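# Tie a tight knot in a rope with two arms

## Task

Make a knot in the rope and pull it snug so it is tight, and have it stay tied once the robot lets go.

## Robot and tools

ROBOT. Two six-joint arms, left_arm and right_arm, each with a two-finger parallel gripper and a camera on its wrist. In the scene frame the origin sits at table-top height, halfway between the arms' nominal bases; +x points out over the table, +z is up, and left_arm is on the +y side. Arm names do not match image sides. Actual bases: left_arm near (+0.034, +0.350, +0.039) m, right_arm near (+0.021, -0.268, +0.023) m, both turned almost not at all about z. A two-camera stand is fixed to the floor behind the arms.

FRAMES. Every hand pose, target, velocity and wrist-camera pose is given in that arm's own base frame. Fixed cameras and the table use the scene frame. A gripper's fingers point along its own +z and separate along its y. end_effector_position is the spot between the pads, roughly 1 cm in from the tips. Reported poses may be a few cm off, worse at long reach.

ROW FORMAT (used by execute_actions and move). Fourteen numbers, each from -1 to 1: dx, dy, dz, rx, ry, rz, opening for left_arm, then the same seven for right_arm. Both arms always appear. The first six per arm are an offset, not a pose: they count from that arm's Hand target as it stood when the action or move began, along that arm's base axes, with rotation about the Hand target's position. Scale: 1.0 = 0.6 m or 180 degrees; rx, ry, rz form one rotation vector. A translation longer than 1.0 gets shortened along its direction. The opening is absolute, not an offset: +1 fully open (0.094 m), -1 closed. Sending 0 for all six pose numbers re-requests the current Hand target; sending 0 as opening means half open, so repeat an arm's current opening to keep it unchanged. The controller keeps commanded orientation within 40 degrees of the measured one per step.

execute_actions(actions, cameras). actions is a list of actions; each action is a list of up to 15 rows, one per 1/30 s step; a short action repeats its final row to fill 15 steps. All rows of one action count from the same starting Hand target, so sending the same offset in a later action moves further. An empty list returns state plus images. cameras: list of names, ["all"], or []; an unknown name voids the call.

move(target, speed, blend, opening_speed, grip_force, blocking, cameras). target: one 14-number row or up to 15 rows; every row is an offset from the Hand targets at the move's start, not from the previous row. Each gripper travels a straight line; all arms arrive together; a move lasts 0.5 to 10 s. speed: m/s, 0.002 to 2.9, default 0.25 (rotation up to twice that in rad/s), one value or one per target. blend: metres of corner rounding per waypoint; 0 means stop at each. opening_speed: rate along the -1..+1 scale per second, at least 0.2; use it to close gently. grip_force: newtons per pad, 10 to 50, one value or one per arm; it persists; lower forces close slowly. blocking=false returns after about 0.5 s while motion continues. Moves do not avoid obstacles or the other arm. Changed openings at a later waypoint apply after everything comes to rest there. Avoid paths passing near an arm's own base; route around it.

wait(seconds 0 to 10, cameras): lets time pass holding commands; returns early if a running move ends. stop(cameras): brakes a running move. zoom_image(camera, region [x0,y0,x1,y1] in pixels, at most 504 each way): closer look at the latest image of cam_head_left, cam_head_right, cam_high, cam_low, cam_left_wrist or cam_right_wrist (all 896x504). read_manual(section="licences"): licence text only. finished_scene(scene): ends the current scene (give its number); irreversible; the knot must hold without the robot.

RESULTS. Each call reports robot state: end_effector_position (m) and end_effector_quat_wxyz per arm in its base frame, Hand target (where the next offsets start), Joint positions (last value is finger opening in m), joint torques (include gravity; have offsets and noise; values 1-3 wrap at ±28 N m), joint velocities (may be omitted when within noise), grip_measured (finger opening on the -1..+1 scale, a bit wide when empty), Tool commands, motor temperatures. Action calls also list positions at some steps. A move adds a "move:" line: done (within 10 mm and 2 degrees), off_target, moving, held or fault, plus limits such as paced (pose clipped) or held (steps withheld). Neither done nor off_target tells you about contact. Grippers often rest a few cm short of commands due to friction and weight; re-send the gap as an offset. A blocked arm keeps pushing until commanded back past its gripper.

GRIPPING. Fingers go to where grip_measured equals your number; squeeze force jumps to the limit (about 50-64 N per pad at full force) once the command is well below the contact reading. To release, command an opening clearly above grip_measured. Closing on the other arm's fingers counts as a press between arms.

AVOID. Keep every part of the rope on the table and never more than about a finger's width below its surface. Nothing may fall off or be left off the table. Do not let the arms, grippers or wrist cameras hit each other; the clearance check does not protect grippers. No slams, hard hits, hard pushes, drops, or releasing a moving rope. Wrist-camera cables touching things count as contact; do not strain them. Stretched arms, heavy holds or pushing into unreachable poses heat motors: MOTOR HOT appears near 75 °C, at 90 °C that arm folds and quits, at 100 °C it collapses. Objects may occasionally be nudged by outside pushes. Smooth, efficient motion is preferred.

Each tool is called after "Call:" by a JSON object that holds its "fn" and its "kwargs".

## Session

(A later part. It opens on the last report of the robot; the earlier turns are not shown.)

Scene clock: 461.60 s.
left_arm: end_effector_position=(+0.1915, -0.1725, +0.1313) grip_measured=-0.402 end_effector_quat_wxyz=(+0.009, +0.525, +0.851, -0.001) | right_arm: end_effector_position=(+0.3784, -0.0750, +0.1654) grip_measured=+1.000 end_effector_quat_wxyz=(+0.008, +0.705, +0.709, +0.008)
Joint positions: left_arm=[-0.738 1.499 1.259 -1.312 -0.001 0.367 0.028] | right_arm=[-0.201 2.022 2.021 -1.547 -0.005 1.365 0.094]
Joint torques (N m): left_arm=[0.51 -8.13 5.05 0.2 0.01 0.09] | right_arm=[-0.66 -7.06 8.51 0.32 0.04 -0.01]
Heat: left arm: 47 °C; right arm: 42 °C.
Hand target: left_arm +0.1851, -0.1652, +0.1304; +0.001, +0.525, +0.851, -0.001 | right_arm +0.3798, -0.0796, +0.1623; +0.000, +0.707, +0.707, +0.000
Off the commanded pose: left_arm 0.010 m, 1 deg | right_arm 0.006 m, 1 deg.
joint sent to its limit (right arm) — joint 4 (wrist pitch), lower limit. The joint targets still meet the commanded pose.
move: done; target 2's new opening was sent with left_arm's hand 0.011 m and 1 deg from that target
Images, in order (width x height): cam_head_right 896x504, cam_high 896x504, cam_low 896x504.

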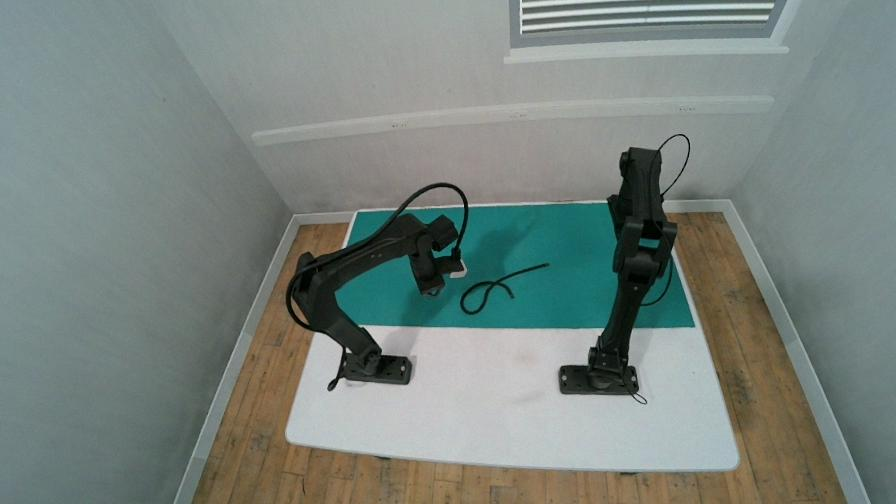

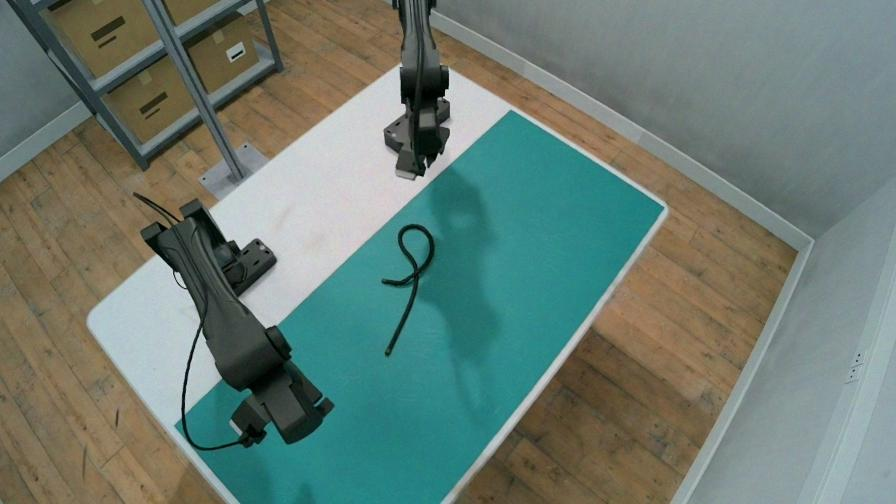

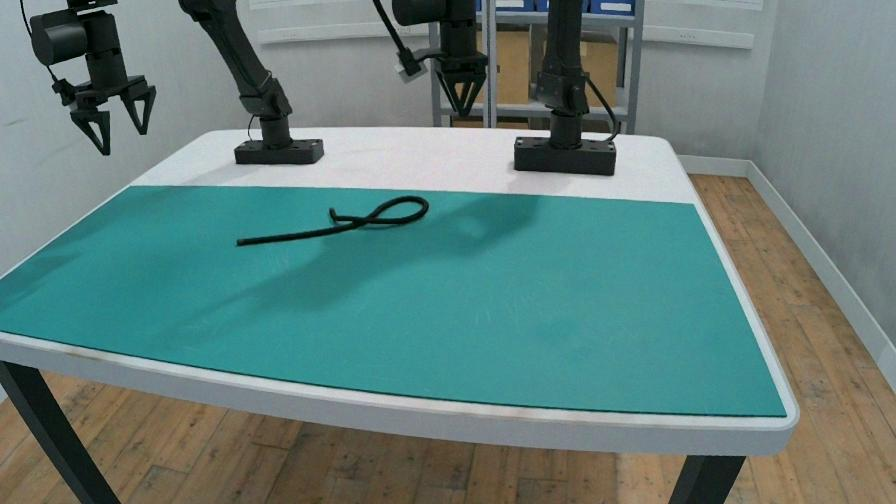

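Call:
{"fn": "move", "kwargs": {"target": [0,0,0,0,0,0,0,-0.158,0.467,-0.1,0,0,0.5,0.2], "speed": 0.25, "cameras": ["cam_right_wrist","cam_left_wrist"]}}

Scene clock: 489.83 s.
left_arm: end_effector_position=(+0.1915, -0.1725, +0.1313) grip_measured=-0.002 end_effector_quat_wxyz=(+0.009, +0.525, +0.851, -0.001) | right_arm: end_effector_position=(+0.2837, +0.1997, +0.1122) grip_measured=+0.203 end_effector_quat_wxyz=(+0.006, +0.004, +1.000, +0.007)
Joint positions: left_arm=[-0.738 1.499 1.259 -1.312 -0.001 0.367 0.047] | right_arm=[0.608 1.841 1.561 -1.272 -0.005 0.615 0.057]
Joint torques (N m): left_arm=[0.51 -8.12 5.05 0.2 0 0.07] | right_arm=[0.21 -6.08 5.93 0.67 0.05 -0.01]
Heat: left arm: 43 °C; right arm: 42 °C.
Hand target: left_arm +0.1851, -0.1652, +0.1304; +0.001, +0.525, +0.851, -0.001 | right_arm +0.2850, +0.2006, +0.1023; +0.000, +0.000, +1.000, +0.000
Off the commanded pose: left_arm 0.010 m, 1 deg | right_arm 0.010 m, 1 deg.
move: done
camera_calibration:
cam_left_wrist: T_world_to_cam=[[-0.900084, -0.435634, 0.00841412, 0.0981663], [-0.395201, 0.82437, 0.405253, 0.201919], [-0.183478, 0.361437, -0.914166, 0.310203], [0, 0, 0, 1]] pos_world=[0.225072, -0.23581, 0.200923]
cam_right_wrist: T_world_to_cam=[[-0.0046363, -0.999908, -0.0127379, 0.203475], [-0.930978, -0.000334045, 0.365076, 0.264447], [-0.365047, 0.0135513, -0.930891, 0.290686], [0, 0, 0, 1]] pos_world=[0.353252, 0.199606, 0.176645]
Images, in order (width x height): cam_left_wrist 896x504, cam_right_wrist 896x504.

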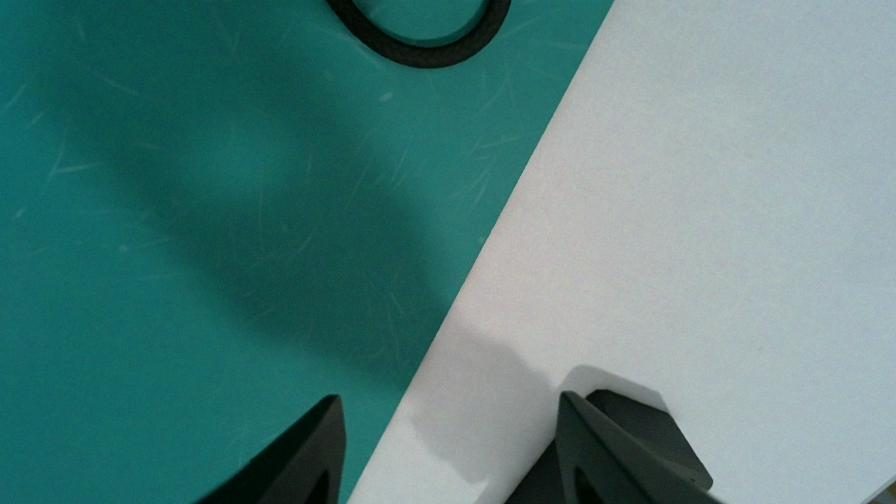

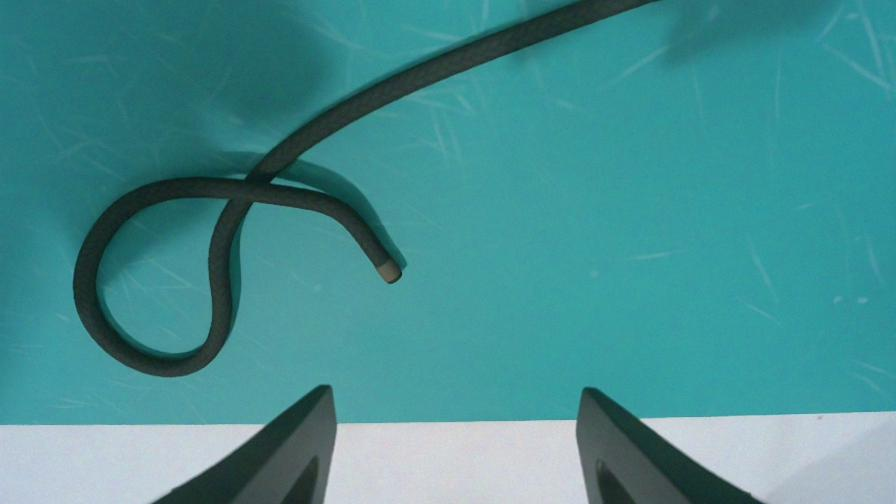

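Call:
{"fn": "move", "kwargs": {"target": [[0,0,0,0,0,0,-0.4,0.0067,0.086,0,0,0,0.211,-0.2],[0,0,0,0,0,0,-0.4,0.0067,0.086,-0.19,0,0,0.211,-0.2]], "speed": 0.2, "cameras": ["cam_right_wrist","cam_low"]}}

Scene clock: 516.47 s.
left_arm: end_effector_position=(+0.1915, -0.1725, +0.1313) grip_measured=-0.398 end_effector_quat_wxyz=(+0.009, +0.525, +0.851, -0.001) | right_arm: end_effector_position=(+0.2923, +0.2530, -0.0009) grip_measured=-0.197 end_effector_quat_wxyz=(+0.007, -0.320, +0.947, +0.006)
Joint positions: left_arm=[-0.738 1.499 1.259 -1.312 -0.001 0.367 0.028] | right_arm=[0.708 2.087 1.445 -0.911 -0.005 0.057 0.038]
Joint torques (N m): left_arm=[0.53 -8.12 5.07 0.2 0 0.08] | right_arm=[0.51 -7.94 5.04 0.73 0.05 -0.02]
Heat: left arm: 42 °C; right arm: 41 °C.
Hand target: left_arm +0.1851, -0.1652, +0.1304; +0.001, +0.525, +0.851, -0.001 | right_arm +0.2889, +0.2522, -0.0117; +0.000, -0.326, +0.945, +0.000
Off the commanded pose: left_arm 0.010 m, 1 deg | right_arm 0.011 m, 1 deg.
move: off_target (right_arm)
camera_calibration:
cam_right_wrist: T_world_to_cam=[[0.609118, -0.793068, -0.00424224, 0.0236433], [-0.738933, -0.569466, 0.36012, 0.401569], [-0.288016, -0.216221, -0.932896, 0.223337], [0, 0, 0, 1]] pos_world=[0.346655, 0.29572, 0.0638374]
Images, in order (width x height): cam_low 896x504, cam_right_wrist 896x504.

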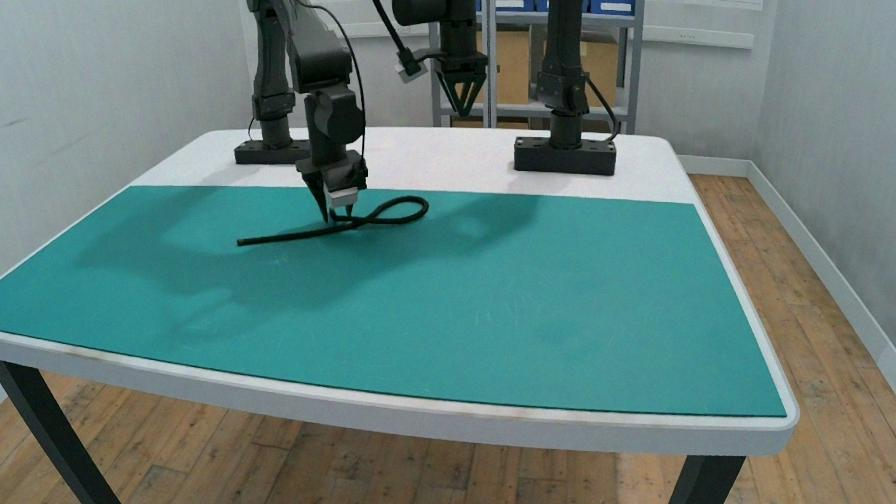

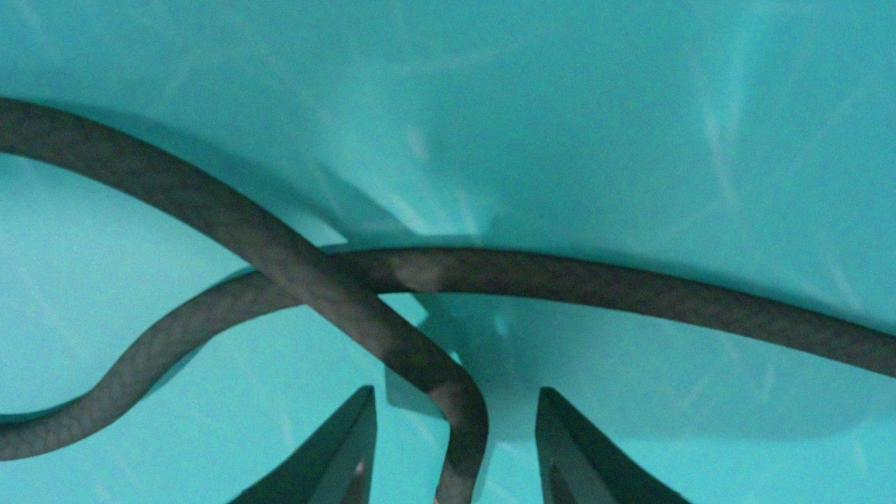

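Call:
{"fn": "move", "kwargs": {"target": [[0,0,0,0,0,0,-0.4,0,0,-0.014,0,0,0,-0.2],[0,0,0,0,0,0,-0.4,0,0,-0.012,0,0,0,-1]], "speed": 0.1, "cameras": ["cam_right_wrist"]}}

Scene clock: 522.13 s.
left_arm: end_effector_position=(+0.1915, -0.1725, +0.1313) grip_measured=-0.398 end_effector_quat_wxyz=(+0.009, +0.525, +0.851, -0.001) | right_arm: end_effector_position=(+0.2948, +0.2552, -0.0046) grip_measured=-0.860 end_effector_quat_wxyz=(+0.014, -0.320, +0.947, +0.008)
Joint positions: left_arm=[-0.738 1.499 1.259 -1.312 -0.001 0.367 0.028] | right_arm=[0.708 2.092 1.436 -0.884 -0.005 0.056 0.007]
Joint torques (N m): left_arm=[0.5 -8.12 5.04 0.2 0 0.07] | right_arm=[0.51 -7.51 4.72 0.71 0.05 -0.01]
Heat: left arm: 42 °C; right arm: 40 °C.
Hand target: left_arm +0.1851, -0.1652, +0.1304; +0.001, +0.525, +0.851, -0.001 | right_arm +0.2890, +0.2523, -0.0190; +0.000, -0.326, +0.945, +0.000
Off the commanded pose: left_arm 0.010 m, 1 deg | right_arm 0.016 m, 2 deg.
move: off_target (right_arm); target 2's new opening was sent with right_arm's hand 0.016 m and 2 deg from that target
camera_calibration:
cam_right_wrist: T_world_to_cam=[[0.609742, -0.792585, -0.00492746, 0.0234857], [-0.742332, -0.573239, 0.346901, 0.407911], [-0.277773, -0.207862, -0.937889, 0.216008], [0, 0, 0, 1]] pos_world=[0.348487, 0.297345, 0.0612029]
Images, in order (width x height): cam_right_wrist 896x504.

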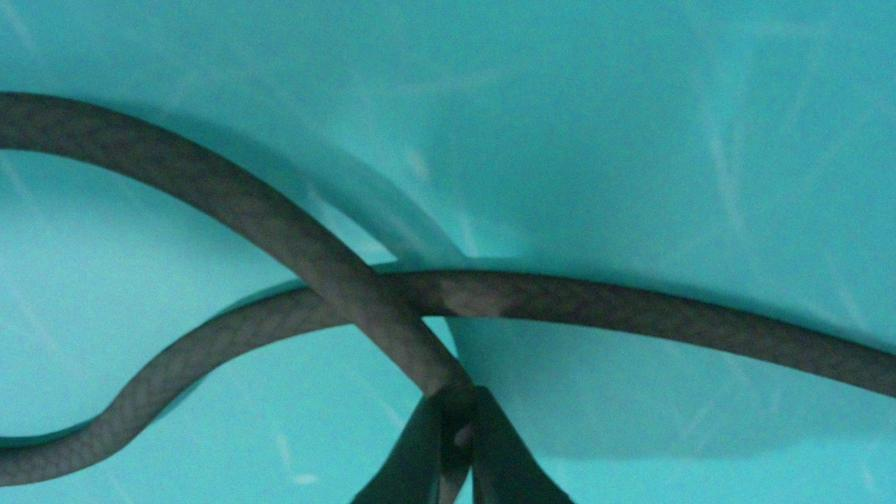

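Call:
{"fn": "move", "kwargs": {"target": [[0,0,0,0,0,0,-0.4,-0.01,-0.01,0.03,0,0,-0.2,-1],[0,0,0,0,0,0,-0.4,-0.042,0.025,0.03,0,0,-0.64,-1],[0,0,0,0,0,0,-0.4,-0.042,0.03,0.0,0,0,-0.64,-1]], "speed": 0.15, "blend": [0.005,0,0], "cameras": ["cam_right_wrist","cam_high"]}}

Call:
{"fn": "zoom_image", "kwargs": {"camera": "cam_high", "region": [340, 190, 490, 370]}}

Scene clock: 535.00 s.
left_arm: end_effector_position=(+0.1915, -0.1725, +0.1313) grip_measured=-0.398 end_effector_quat_wxyz=(+0.009, +0.525, +0.851, -0.001) | right_arm: end_effector_position=(+0.2698, +0.2723, -0.0080) grip_measured=-0.860 end_effector_quat_wxyz=(-0.011, +0.605, +0.796, +0.007)
Joint positions: left_arm=[-0.738 1.499 1.259 -1.312 -0.001 0.367 0.028] | right_arm=[0.777 2.092 1.422 -0.89 -0.023 2.077 0.007]
Joint torques (N m): left_arm=[0.51 -8.12 5.07 0.2 0 0.07] | right_arm=[0.51 -8.66 3.62 0.83 -0.01 0.1]
Motor temperatures (°C): left_arm=[29 41 33 32 31 31 30] | right_arm=[30 38 39 32 30 31 30]
Heat: left arm: 41 °C; right arm: 39 °C.
Hand target: left_arm +0.1851, -0.1652, +0.1304; +0.001, +0.525, +0.851, -0.001 | right_arm +0.2638, +0.2703, -0.0190; +0.000, +0.624, +0.782, +0.000
Off the commanded pose: left_arm 0.010 m, 1 deg | right_arm 0.013 m, 3 deg.
joint sent to its limit (right arm) — joint 6 (wrist roll), upper limit. The joint targets are off in orientation, not in position.
move: off_target (right_arm)
camera_calibration:
cam_right_wrist: T_world_to_cam=[[-0.962723, -0.270468, 0.00328986, 0.334418], [-0.246675, 0.882896, 0.399558, -0.129532], [-0.110972, 0.383852, -0.916702, 0.00348307], [0, 0, 0, 1]] pos_world=[0.290386, 0.203476, 0.0538484]
Images, in order (width x height): cam_high 896x504, cam_right_wrist 896x504.

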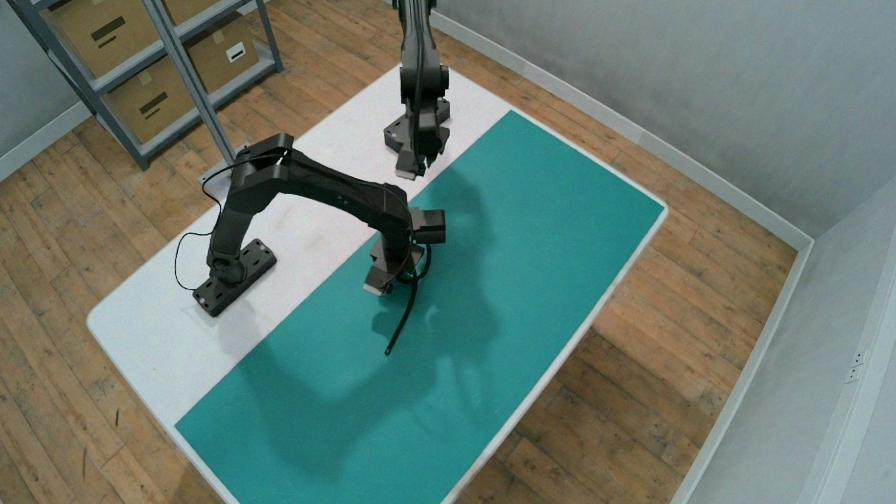

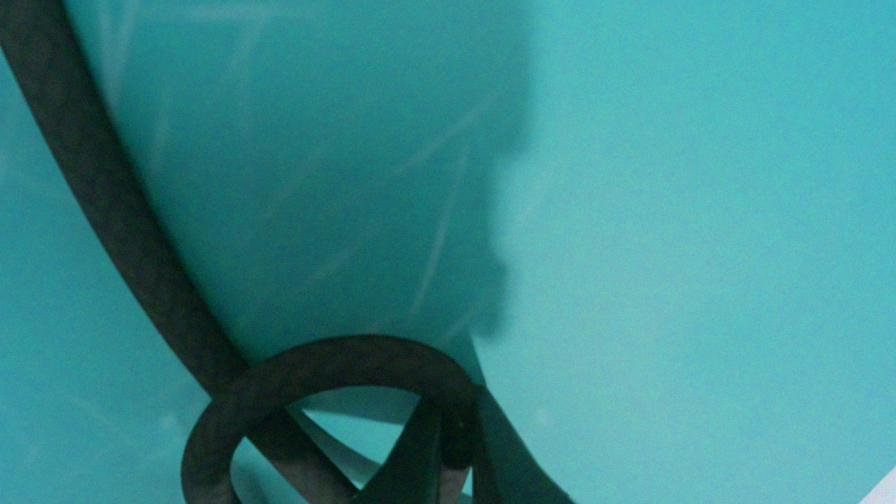

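Scaled by 2.800.

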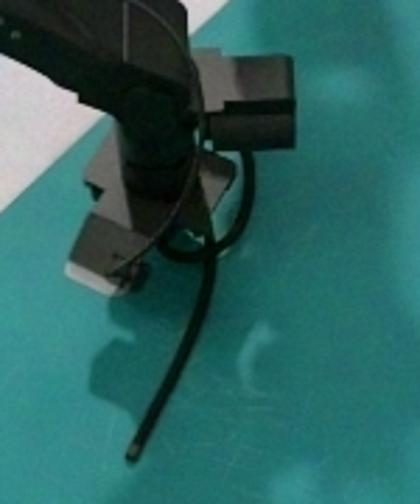

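Call:
{"fn": "move", "kwargs": {"target": [[0,0,0,0,0,0,-0.4,0,0,0,0,0,0,-0.5],[0,0,0,0,0,0,-0.4,0,0,0.18,0,0,0,-0.5]], "speed": 0.12, "cameras": ["cam_right_wrist"]}}

Scene clock: 540.67 s.
left_arm: end_effector_position=(+0.1915, -0.1725, +0.1313) grip_measured=-0.398 end_effector_quat_wxyz=(+0.009, +0.525, +0.851, -0.001) | right_arm: end_effector_position=(+0.2632, +0.2680, +0.0732) grip_measured=-0.503 end_effector_quat_wxyz=(-0.016, +0.605, +0.796, -0.010)
Joint positions: left_arm=[-0.738 1.499 1.259 -1.312 -0.001 0.367 0.028] | right_arm=[0.778 2.009 1.634 -1.22 -0.028 2.078 0.023]
Joint torques (N m): left_arm=[0.53 -8.1 5.07 0.2 0.01 0.07] | right_arm=[0.38 -10.93 8.35 0.12 0.04 0.1]
Heat: left arm: 41 °C; right arm: 39 °C.
Hand target: left_arm +0.1851, -0.1652, +0.1304; +0.001, +0.525, +0.851, -0.001 | right_arm +0.2637, +0.2702, +0.0890; +0.000, +0.624, +0.782, +0.000
Off the commanded pose: left_arm 0.010 m, 1 deg | right_arm 0.016 m, 3 deg.
joint sent to its limit (right arm) — joint 6 (wrist roll), upper limit. The joint targets are off in orientation, not in position.
move: off_target (right_arm)
camera_calibration:
cam_right_wrist: T_world_to_cam=[[-0.962136, -0.269972, 0.0375467, 0.323827], [-0.235007, 0.891416, 0.387492, -0.164262], [-0.138082, 0.363996, -0.921108, 0.0915724], [0, 0, 0, 1]] pos_world=[0.285608, 0.200518, 0.13584]
Images, in order (width x height): cam_right_wrist 896x504.

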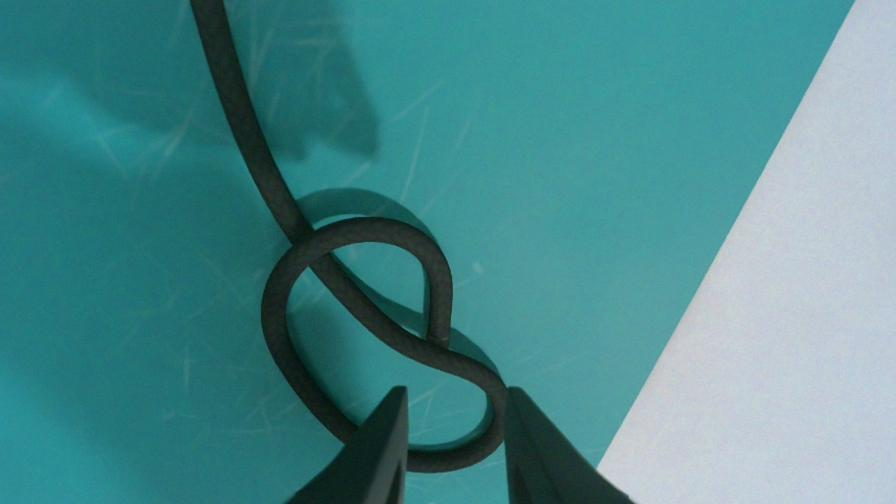

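Call:
{"fn": "zoom_image", "kwargs": {"camera": "cam_right_wrist", "region": [240, 180, 540, 500]}}

Scaled by 1.575.

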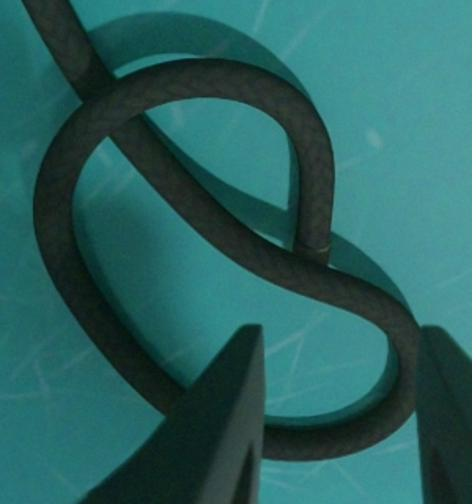

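Call:
{"fn": "move", "kwargs": {"target": [[0,0,0,0,0,0,-0.4,0,0,-0.18,0,0,0,-0.3],[0,0,0,0,0,0,-0.4,0,0,-0.18,0,0,0,-1],[0,0,0,0,0,0,-0.4,0.0,0.06,-0.175,0,0,0,-1]], "speed": 0.1, "cameras": ["cam_right_wrist","cam_low"]}}

Call:
{"fn": "zoom_image", "kwargs": {"camera": "cam_low", "region": [280, 150, 460, 260]}}

Scene clock: 565.50 s.
left_arm: end_effector_position=(+0.1915, -0.1725, +0.1313) grip_measured=-0.398 end_effector_quat_wxyz=(+0.009, +0.525, +0.851, -0.001) | right_arm: end_effector_position=(+0.2680, +0.2945, -0.0058) grip_measured=-0.862 end_effector_quat_wxyz=(-0.007, +0.587, +0.809, +0.006)
Joint positions: left_arm=[-0.738 1.499 1.259 -1.312 -0.001 0.367 0.028] | right_arm=[0.823 2.142 1.511 -0.93 -0.016 2.078 0.006]
Joint torques (N m): left_arm=[0.51 -8.13 5.07 0.2 0 0.07] | right_arm=[1.07 -7.04 7.88 0.58 -0.27 0.1]
Heat: left arm: 41 °C; right arm: 42 °C.
Hand target: left_arm +0.1851, -0.1652, +0.1304; +0.001, +0.525, +0.851, -0.001 | right_arm +0.2638, +0.3064, -0.0159; +0.000, +0.624, +0.782, +0.000
Off the commanded pose: left_arm 0.010 m, 1 deg | right_arm 0.016 m, 5 deg.
joint sent to its limit (right arm) — joint 6 (wrist roll), upper limit. The joint targets are off in orientation, not in position.
move: off_target (right_arm); target 2's new opening was sent with right_arm's hand 0.016 m and 4 deg from that target
camera_calibration:
cam_right_wrist: T_world_to_cam=[[-0.949746, -0.313019, 0.00133279, 0.347733], [-0.28728, 0.873325, 0.393414, -0.136772], [-0.12431, 0.37326, -0.919361, 0.00346512], [0, 0, 0, 1]] pos_world=[0.291397, 0.227, 0.0565301]
Images, in order (width x height): cam_low 896x504, cam_right_wrist 896x504.

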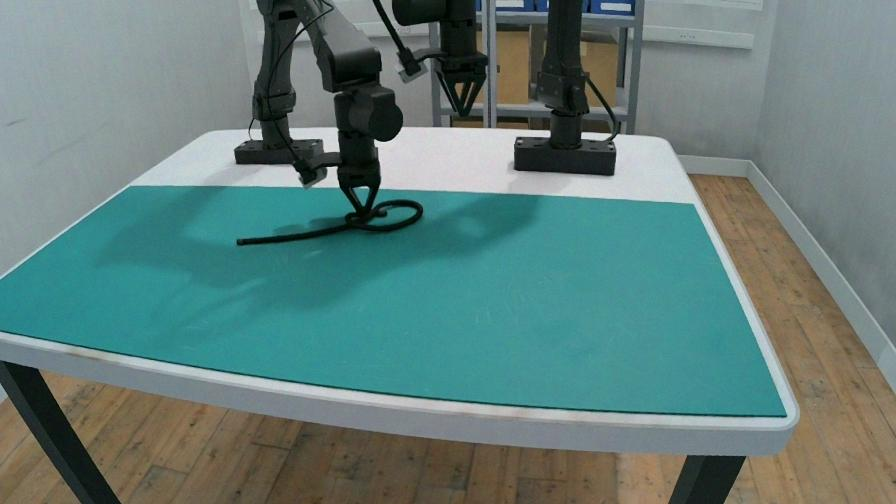

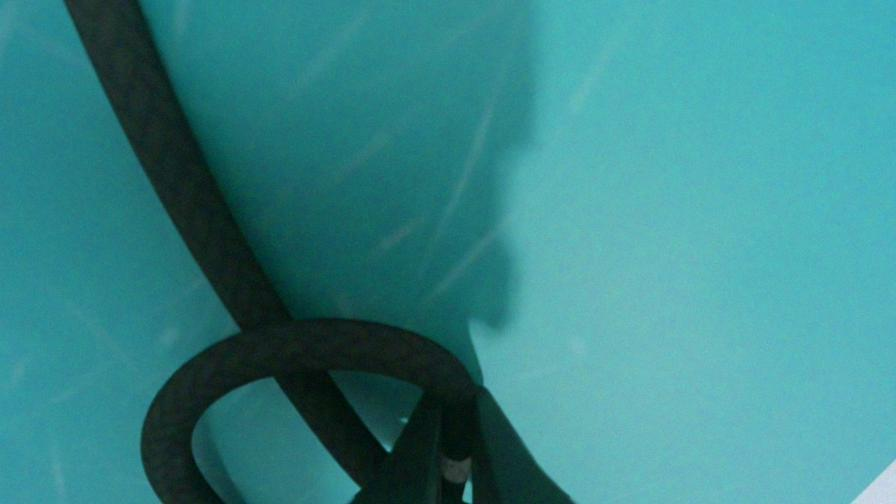

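Scaled by 2.800.

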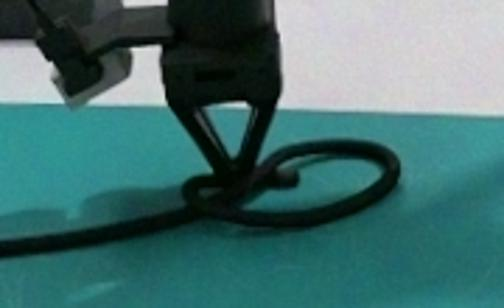

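Call:
{"fn": "move", "kwargs": {"target": [[0,0,0,0,0,0,-0.4,0.0,0.01,0,0,0,0,-1],[0,0,0,0,0,0,-0.4,0,0,0,0,0,0,-0.6],[0,0,0,0,0,0,-0.4,0,0,0.18,0,0,0,-0.6]], "speed": 0.12, "cameras": ["cam_right_wrist"]}}

Call:
{"fn": "zoom_image", "kwargs": {"camera": "cam_right_wrist", "region": [200, 180, 600, 500]}}

Scene clock: 577.67 s.
left_arm: end_effector_position=(+0.1915, -0.1724, +0.1313) grip_measured=-0.398 end_effector_quat_wxyz=(+0.009, +0.525, +0.851, -0.001) | right_arm: end_effector_position=(+0.2638, +0.3021, +0.0742) grip_measured=-0.603 end_effector_quat_wxyz=(-0.025, +0.585, +0.811, -0.012)
Joint positions: left_arm=[-0.738 1.499 1.259 -1.312 -0.001 0.367 0.028] | right_arm=[0.83 2.117 1.799 -1.282 -0.047 2.078 0.019]
Joint torques (N m): left_arm=[0.53 -8.13 5.05 0.21 0 0.07] | right_arm=[0.47 -11.74 8.83 0.11 -0.02 0.1]
Heat: left arm: 41 °C; right arm: 42 °C.
Hand target: left_arm +0.1850, -0.1652, +0.1304; +0.001, +0.525, +0.851, -0.001 | right_arm +0.2639, +0.3063, +0.0921; +0.000, +0.624, +0.782, +0.000
Off the commanded pose: left_arm 0.010 m, 1 deg | right_arm 0.018 m, 6 deg.
joint sent to its limit (right arm) — joint 6 (wrist roll), upper limit. The joint targets are off in orientation, not in position.
move: off_target (right_arm); target 2's new opening was sent with right_arm's hand 0.016 m and 5 deg from that target
camera_calibration:
cam_right_wrist: T_world_to_cam=[[-0.94637, -0.319065, 0.0508043, 0.343263], [-0.273492, 0.874856, 0.399785, -0.180706], [-0.172004, 0.36445, -0.9152, 0.0884832], [0, 0, 0, 1]] pos_world=[0.290652, 0.235367, 0.135784]
Images, in order (width x height): cam_right_wrist 896x504.

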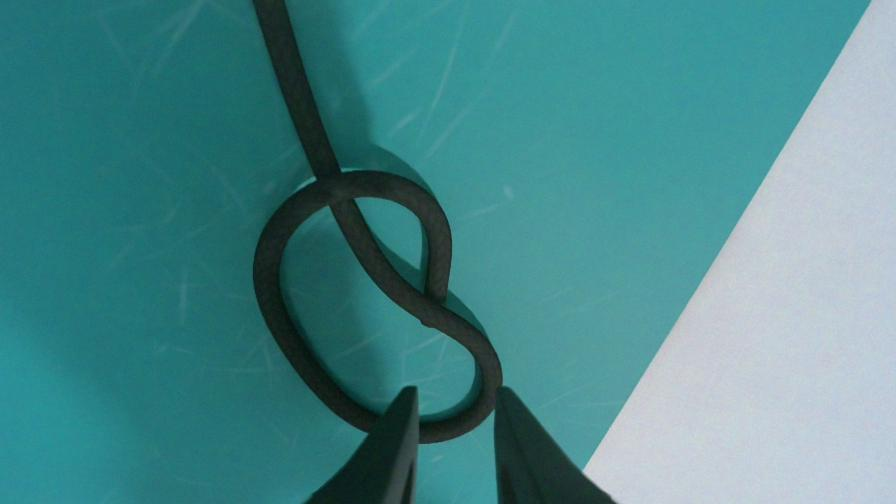

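Scaled by 1.260.

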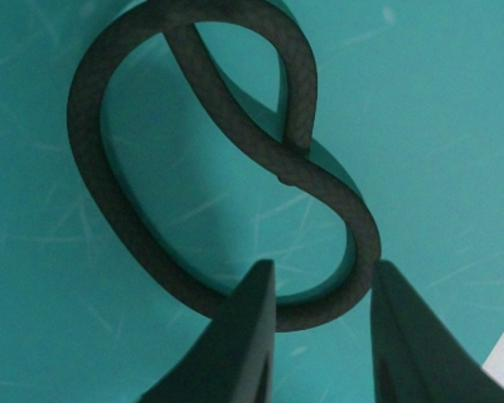

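Call:
{"fn": "move", "kwargs": {"target": [[0,0,0,0,0,0,-0.4,-0.063,0.068,0,0,0,0,-0.2],[0,0,0,0,0,0,-0.4,-0.063,0.068,-0.185,0,0,0,-0.2]], "speed": 0.15, "cameras": ["cam_right_wrist"]}}

Scene clock: 596.33 s.
left_arm: end_effector_position=(+0.1912, -0.1722, +0.1313) grip_measured=-0.398 end_effector_quat_wxyz=(+0.008, +0.525, +0.851, -0.001) | right_arm: end_effector_position=(+0.2630, +0.3027, +0.0742) grip_measured=-0.203 end_effector_quat_wxyz=(-0.027, +0.584, +0.811, -0.012)
Joint positions: left_arm=[-0.738 1.499 1.259 -1.314 -0.001 0.367 0.028] | right_arm=[0.83 2.117 1.799 -1.283 -0.05 2.078 0.037]
Joint torques (N m): left_arm=[0.53 -8.13 5.05 0.21 0 0.07] | right_arm=[-0.01 -9.87 6.28 0.41 -0.01 0.04]
Heat: left arm: 40 °C; right arm: 41 °C.
Hand target: left_arm +0.1850, -0.1652, +0.1304; +0.001, +0.525, +0.851, -0.001 | right_arm +0.2633, +0.3025, +0.0742; -0.026, +0.584, +0.811, -0.012 (not the last commanded pose)
Off the commanded pose: left_arm 0.009 m, 1 deg | right_arm 0.110 m, 7 deg.
move: held (right_arm; a check stopped the path); path passed 0 of 2 targets; limits=held
pose unreachable (right arm): on one or more control steps of this call, first in action 0 (counted from 0), this arm could not follow its commanded pose, so it was not sent that pose on those steps. It may still have moved: this result reports where it is.
cause: moving toward the commanded pose would bring a part of the arm too close to another arm (this arm's wrist (the part past joint 4) and the left arm's wrist (the part past joint 4), 13 mm apart when this arm was first held).
camera_calibration:
cam_right_wrist: T_world_to_cam=[[-0.946035, -0.319743, 0.0527492, 0.34272], [-0.272926, 0.873883, 0.402294, -0.181397], [-0.174727, 0.366188, -0.91399, 0.0882898], [0, 0, 0, 1]] pos_world=[0.290143, 0.235772, 0.135593]
Images, in order (width x height): cam_right_wrist 896x504.

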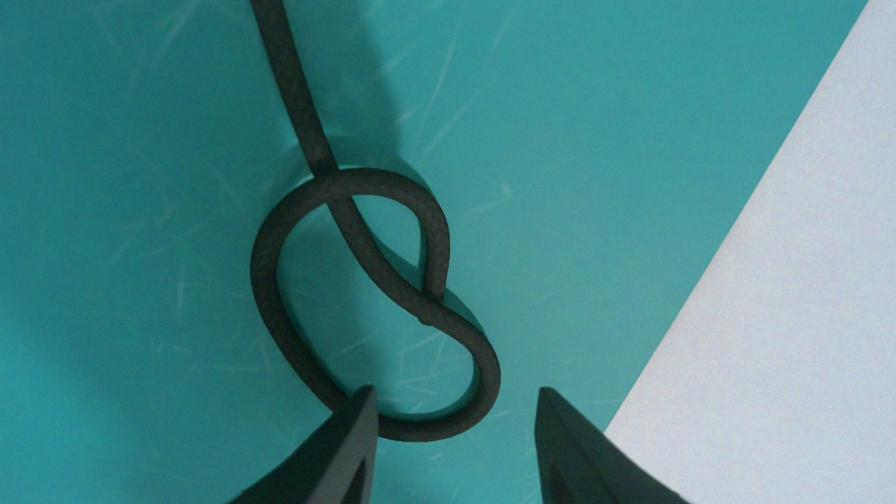

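Call:
{"fn": "move", "kwargs": {"target": [[0.108,0.28,0.05,0,0,0,-0.4,0,0,0,0,0,0,-0.2],[0.108,0.28,0.05,0,0,0,-0.4,-0.063,0.068,0.03,0,0,0,-0.2],[0.108,0.28,0.05,0,0,0,-0.4,-0.063,0.068,-0.155,0,0,0,-0.2]], "speed": 0.2, "cameras": ["cam_right_wrist"]}}

Scene clock: 604.73 s.
left_arm: end_effector_position=(+0.2470, +0.0040, +0.1549) grip_measured=-0.398 end_effector_quat_wxyz=(-0.002, +0.522, +0.853, +0.003) | right_arm: end_effector_position=(+0.2239, +0.3451, -0.0053) grip_measured=-0.203 end_effector_quat_wxyz=(-0.050, +0.535, +0.844, -0.011)
Joint positions: left_arm=[0.007 1.481 1.336 -1.426 -0.007 1.106 0.028] | right_arm=[0.95 2.223 1.642 -1.017 -0.098 2.078 0.037]
Joint torques (N m): left_arm=[0.2 -5.18 9.21 0.13 0.07 0.09] | right_arm=[-0.46 -8.76 4.72 0.78 -0.05 0.1]
Heat: left arm: 40 °C; right arm: 41 °C.
Hand target: left_arm +0.2499, +0.0029, +0.1605; +0.001, +0.525, +0.851, +0.000 | right_arm +0.2254, +0.3433, -0.0189; -0.026, +0.584, +0.811, -0.012
Off the commanded pose: left_arm 0.006 m, 1 deg | right_arm 0.014 m, 7 deg.
joint sent to its limit (right arm) — joint 6 (wrist roll), upper limit. The joint targets are off in orientation, not in position.
move: off_target (right_arm)
camera_calibration:
cam_right_wrist: T_world_to_cam=[[-0.89948, -0.430838, 0.0729027, 0.351581], [-0.358285, 0.822692, 0.441373, -0.160153], [-0.250137, 0.370886, -0.894357, 0.008573], [0, 0, 0, 1]] pos_world=[0.261004, 0.280052, 0.0527234]
Images, in order (width x height): cam_right_wrist 896x504.

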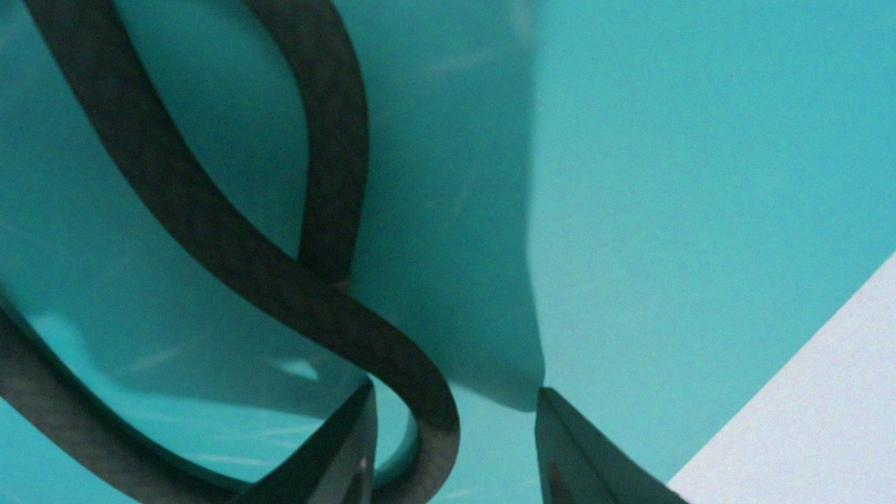

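Call:
{"fn": "move", "kwargs": {"target": [[0,0,0,0,0,0,-0.4,0,0,0,0,0,0,-1],[0,0,0,0,0,0,-0.4,0.0,0.0,0.07,0,0,0,-1],[0,0,0,0,0,0,-0.4,0.0,-0.09,0.07,0,0,0,-1],[0,0,0,0,0,0,-0.4,0.0,-0.1,0.005,0,0,0,-1]], "speed": 0.12, "blend": [0,0.01,0.01,0], "cameras": ["cam_right_wrist","cam_low"]}}

Call:
{"fn": "zoom_image", "kwargs": {"camera": "cam_low", "region": [280, 150, 460, 260]}}

Scene clock: 614.07 s.
left_arm: end_effector_position=(+0.2470, +0.0040, +0.1549) grip_measured=-0.398 end_effector_quat_wxyz=(-0.002, +0.522, +0.853, +0.003) | right_arm: end_effector_position=(+0.2197, +0.2849, -0.0079) grip_measured=-0.860 end_effector_quat_wxyz=(-0.040, +0.567, +0.823, -0.022)
Joint positions: left_arm=[0.007 1.481 1.336 -1.426 -0.007 1.106 0.028] | right_arm=[0.874 2.064 1.376 -0.933 -0.075 2.078 0.007]
Joint torques (N m): left_arm=[0.21 -5.16 9.17 0.13 0.07 0.1] | right_arm=[-0.91 -8.61 3.89 0.93 0.09 0.1]
Heat: left arm: 39 °C; right arm: 40 °C.
Hand target: left_arm +0.2499, +0.0029, +0.1605; +0.001, +0.525, +0.851, +0.000 | right_arm +0.2255, +0.2833, -0.0158; -0.026, +0.584, +0.811, -0.012
Off the commanded pose: left_arm 0.006 m, 1 deg | right_arm 0.010 m, 3 deg.
joint sent to its limit (right arm) — joint 6 (wrist roll), upper limit. The joint targets still meet the commanded pose.
move: off_target (right_arm)
camera_calibration:
cam_right_wrist: T_world_to_cam=[[-0.929527, -0.359322, 0.0828652, 0.30826], [-0.296244, 0.861467, 0.41245, -0.135945], [-0.219588, 0.358835, -0.907204, 0.0241646], [0, 0, 0, 1]] pos_world=[0.251569, 0.219205, 0.0524486]
Images, in order (width x height): cam_low 896x504, cam_right_wrist 896x504.

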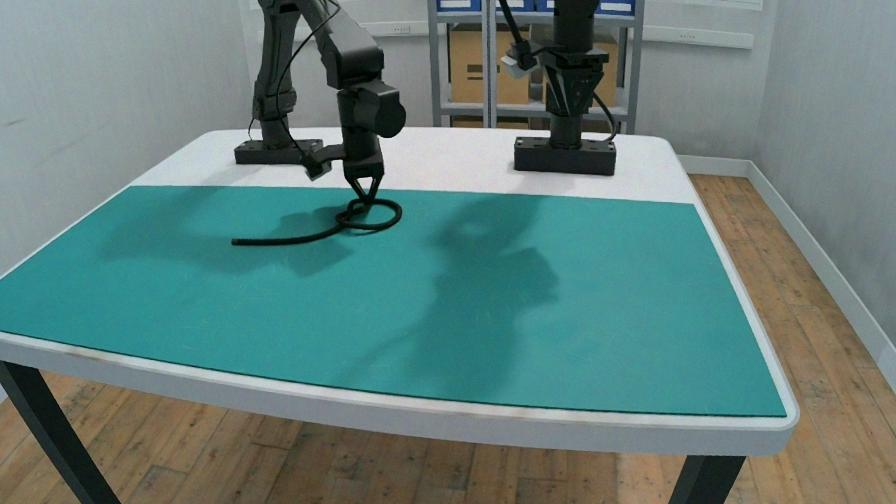

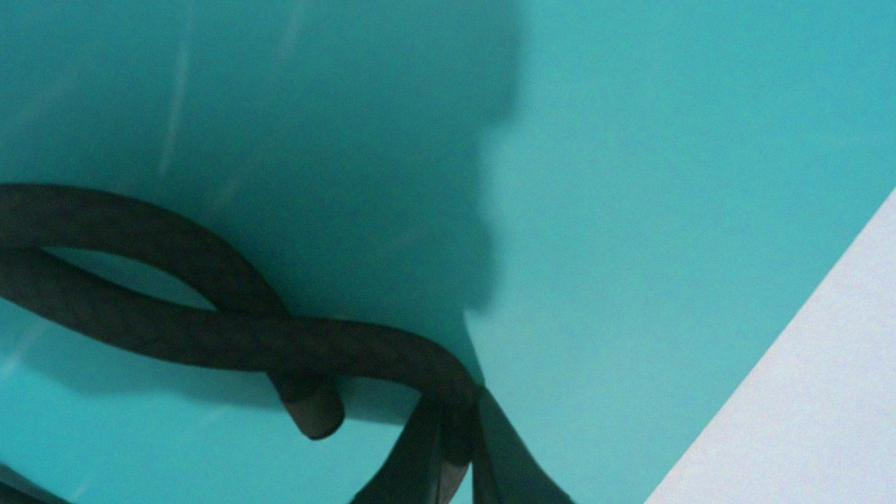

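Scaled by 2.800.

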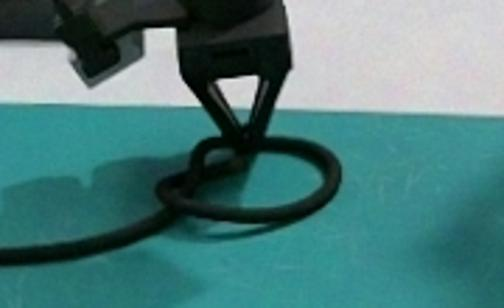

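Call:
{"fn": "move", "kwargs": {"target": [[0,0,0,0,0,0,-0.4,0.01,-0.06,0.05,0,0,0,-1],[0,0,0,0,0,0,-0.4,0.015,-0.075,-0.005,0,0,0,-1],[0,0,0,0,0,0,-0.4,0.015,-0.075,-0.005,0,0,0,-0.4],[0,0,0,0,0,0,-0.4,0.015,-0.075,0.17,0,0,0,-0.4]], "speed": 0.12, "blend": [0.005,0,0,0], "cameras": ["cam_right_wrist","cam_low"]}}

Scene clock: 624.53 s.
left_arm: end_effector_position=(+0.2470, +0.0040, +0.1549) grip_measured=-0.398 end_effector_quat_wxyz=(-0.002, +0.522, +0.853, +0.003) | right_arm: end_effector_position=(+0.2295, +0.2406, +0.0726) grip_measured=-0.403 end_effector_quat_wxyz=(-0.033, +0.582, +0.812, -0.022)
Joint positions: left_arm=[0.007 1.481 1.336 -1.426 -0.007 1.106 0.028] | right_arm=[0.775 1.873 1.441 -1.194 -0.057 2.017 0.028]
Joint torques (N m): left_arm=[0.2 -5.16 9.17 0.13 0.06 0.09] | right_arm=[-0.69 -9.65 8.1 0.13 0.08 0.01]
Heat: left arm: 39 °C; right arm: 40 °C.
Hand target: left_arm +0.2499, +0.0029, +0.1605; +0.001, +0.525, +0.851, +0.000 | right_arm +0.2345, +0.2383, +0.0861; -0.026, +0.584, +0.811, -0.012
Off the commanded pose: left_arm 0.006 m, 1 deg | right_arm 0.015 m, 1 deg.
move: off_target (right_arm); target 3's new opening was sent with right_arm's hand 0.012 m and 1 deg from that target
camera_calibration:
cam_right_wrist: T_world_to_cam=[[-0.94304, -0.3238, 0.076348, 0.289886], [-0.268351, 0.876029, 0.4007, -0.137051], [-0.19663, 0.357388, -0.913023, 0.110759], [0, 0, 0, 1]] pos_world=[0.258375, 0.174342, 0.133909]
Images, in order (width x height): cam_low 896x504, cam_right_wrist 896x504.

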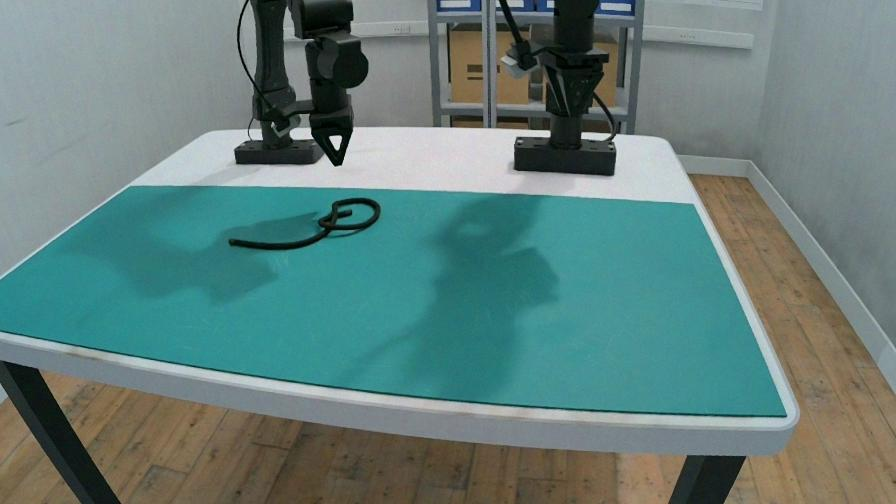

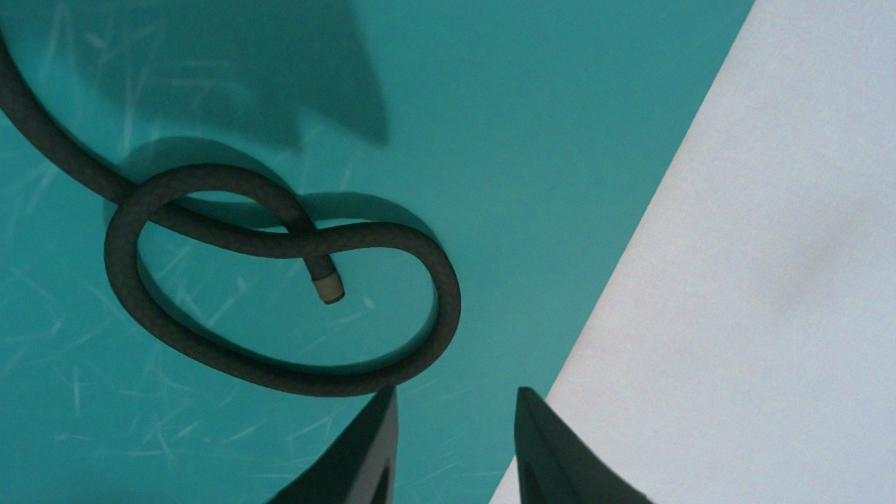

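Call:
{"fn": "move", "kwargs": {"target": [[0,0,0,0,0,0,-0.4,-0.02,-0.17,0.1,0,0,0,-0.4],[0.027,-0.6,-0.15,0,0,0.09,-0.4,-0.02,-0.25,0.1,0,0,0,-0.4]], "speed": 0.25, "cameras": ["cam_left_wrist","cam_right_wrist"]}}

Scene clock: 646.53 s.
left_arm: end_effector_position=(+0.2615, -0.3567, +0.0721) grip_measured=-0.398 end_effector_quat_wxyz=(+0.003, +0.406, +0.914, -0.003) | right_arm: end_effector_position=(+0.2318, +0.0961, +0.1459) grip_measured=-0.403 end_effector_quat_wxyz=(-0.025, +0.583, +0.812, -0.001)
Joint positions: left_arm=[-0.94 2.261 2.022 -1.323 0.002 -0.104 0.028] | right_arm=[0.36 1.52 1.335 -1.415 -0.04 1.605 0.028]
Joint torques (N m): left_arm=[0.62 -11.74 9.32 0.18 -0.04 -0.04] | right_arm=[-0.58 -6.84 4.7 0.18 0.08 0]
Heat: left arm: 38 °C; right arm: 40 °C.
Hand target: left_arm +0.2660, -0.3572, +0.0704; +0.000, +0.400, +0.917, +0.000 | right_arm +0.2224, +0.0883, +0.1461; -0.026, +0.584, +0.811, -0.012
Off the commanded pose: left_arm 0.005 m, 1 deg | right_arm 0.012 m, 1 deg.
move: off_target (right_arm)
camera_calibration:
cam_left_wrist: T_world_to_cam=[[-0.751399, -0.659577, 0.0189244, -0.0381465], [-0.59515, 0.689831, 0.412224, 0.409177], [-0.284948, 0.298482, -0.910886, 0.339295], [0, 0, 0, 1]] pos_world=[0.31154, -0.408697, 0.141108]
cam_right_wrist: T_world_to_cam=[[-0.945833, -0.322992, 0.0328079, 0.246559], [-0.281666, 0.866646, 0.411811, -0.0368955], [-0.161444, 0.380263, -0.910679, 0.219066], [0, 0, 0, 1]] pos_world=[0.258178, 0.0283091, 0.206604]
Images, in order (width x height): cam_left_wrist 896x504, cam_right_wrist 896x504.

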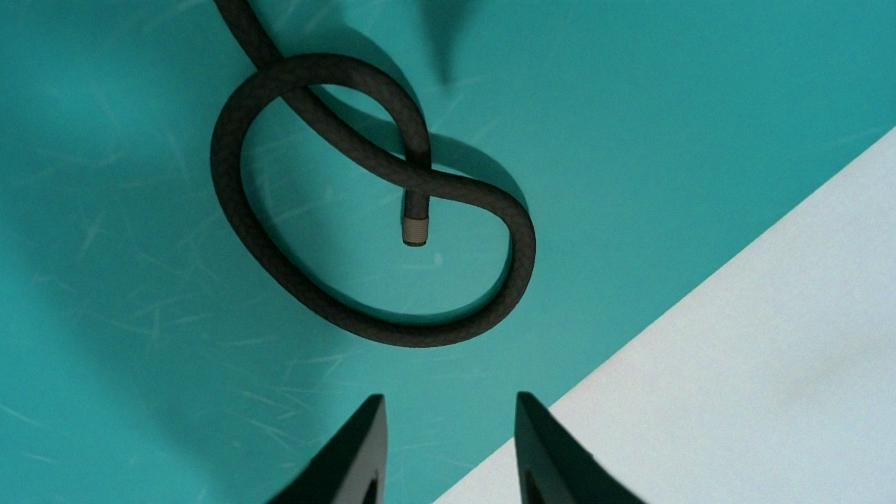

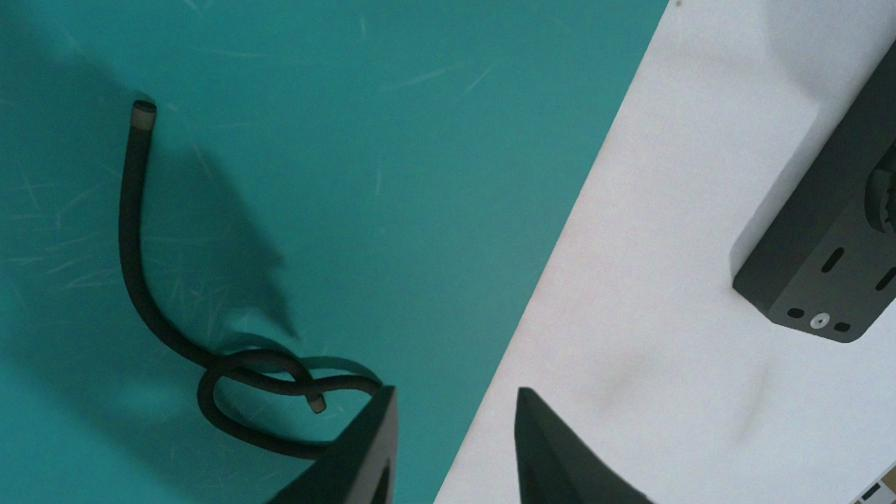

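Call:
{"fn": "move", "kwargs": {"target": [0.0225,-0.002,-0.09,0,0,0,-0.4,0,0,0,0,0,0,-0.4], "speed": 0.2, "cameras": ["cam_left_wrist"]}}

Scene clock: 661.80 s.
left_arm: end_effector_position=(+0.2783, -0.3596, +0.0263) grip_measured=-0.398 end_effector_quat_wxyz=(+0.004, +0.399, +0.917, -0.003) | right_arm: end_effector_position=(+0.2318, +0.0961, +0.1459) grip_measured=-0.403 end_effector_quat_wxyz=(-0.025, +0.583, +0.812, -0.001)
Joint positions: left_arm=[-0.914 2.333 1.963 -1.19 0.002 -0.093 0.028] | right_arm=[0.36 1.52 1.335 -1.415 -0.04 1.605 0.028]
Joint torques (N m): left_arm=[0.31 -12.93 5.71 0.51 -0.04 0.07] | right_arm=[-0.58 -6.86 4.71 0.17 0.08 0]
Heat: left arm: 39 °C; right arm: 39 °C.
Hand target: left_arm +0.2794, -0.3585, +0.0165; +0.000, +0.400, +0.916, +0.000 | right_arm +0.2224, +0.0883, +0.1461; -0.026, +0.584, +0.811, -0.012
Off the commanded pose: left_arm 0.010 m, 1 deg | right_arm 0.012 m, 1 deg.
move: off_target (right_arm)
camera_calibration:
cam_left_wrist: T_world_to_cam=[[-0.741736, -0.670426, 0.0189037, -0.0331537], [-0.605461, 0.681454, 0.411142, 0.439912], [-0.288522, 0.293513, -0.911375, 0.302453], [0, 0, 0, 1]] pos_world=[0.329023, -0.410781, 0.0954083]
Images, in order (width x height): cam_left_wrist 896x504.

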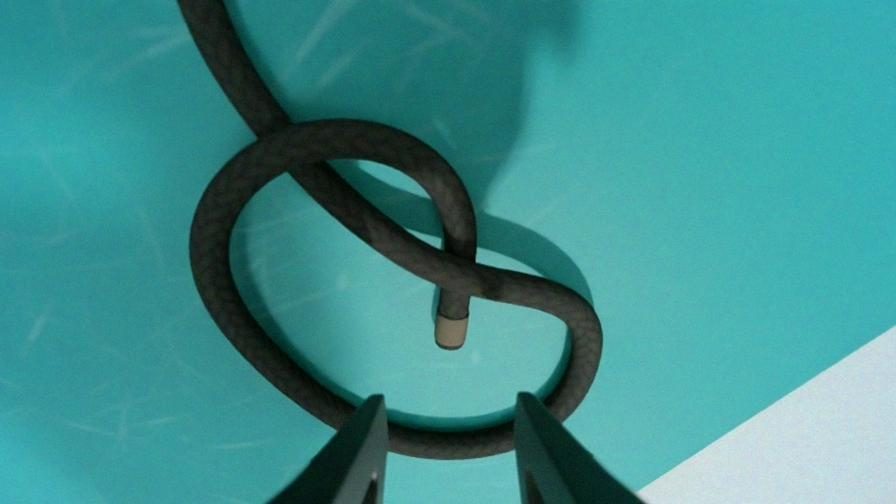

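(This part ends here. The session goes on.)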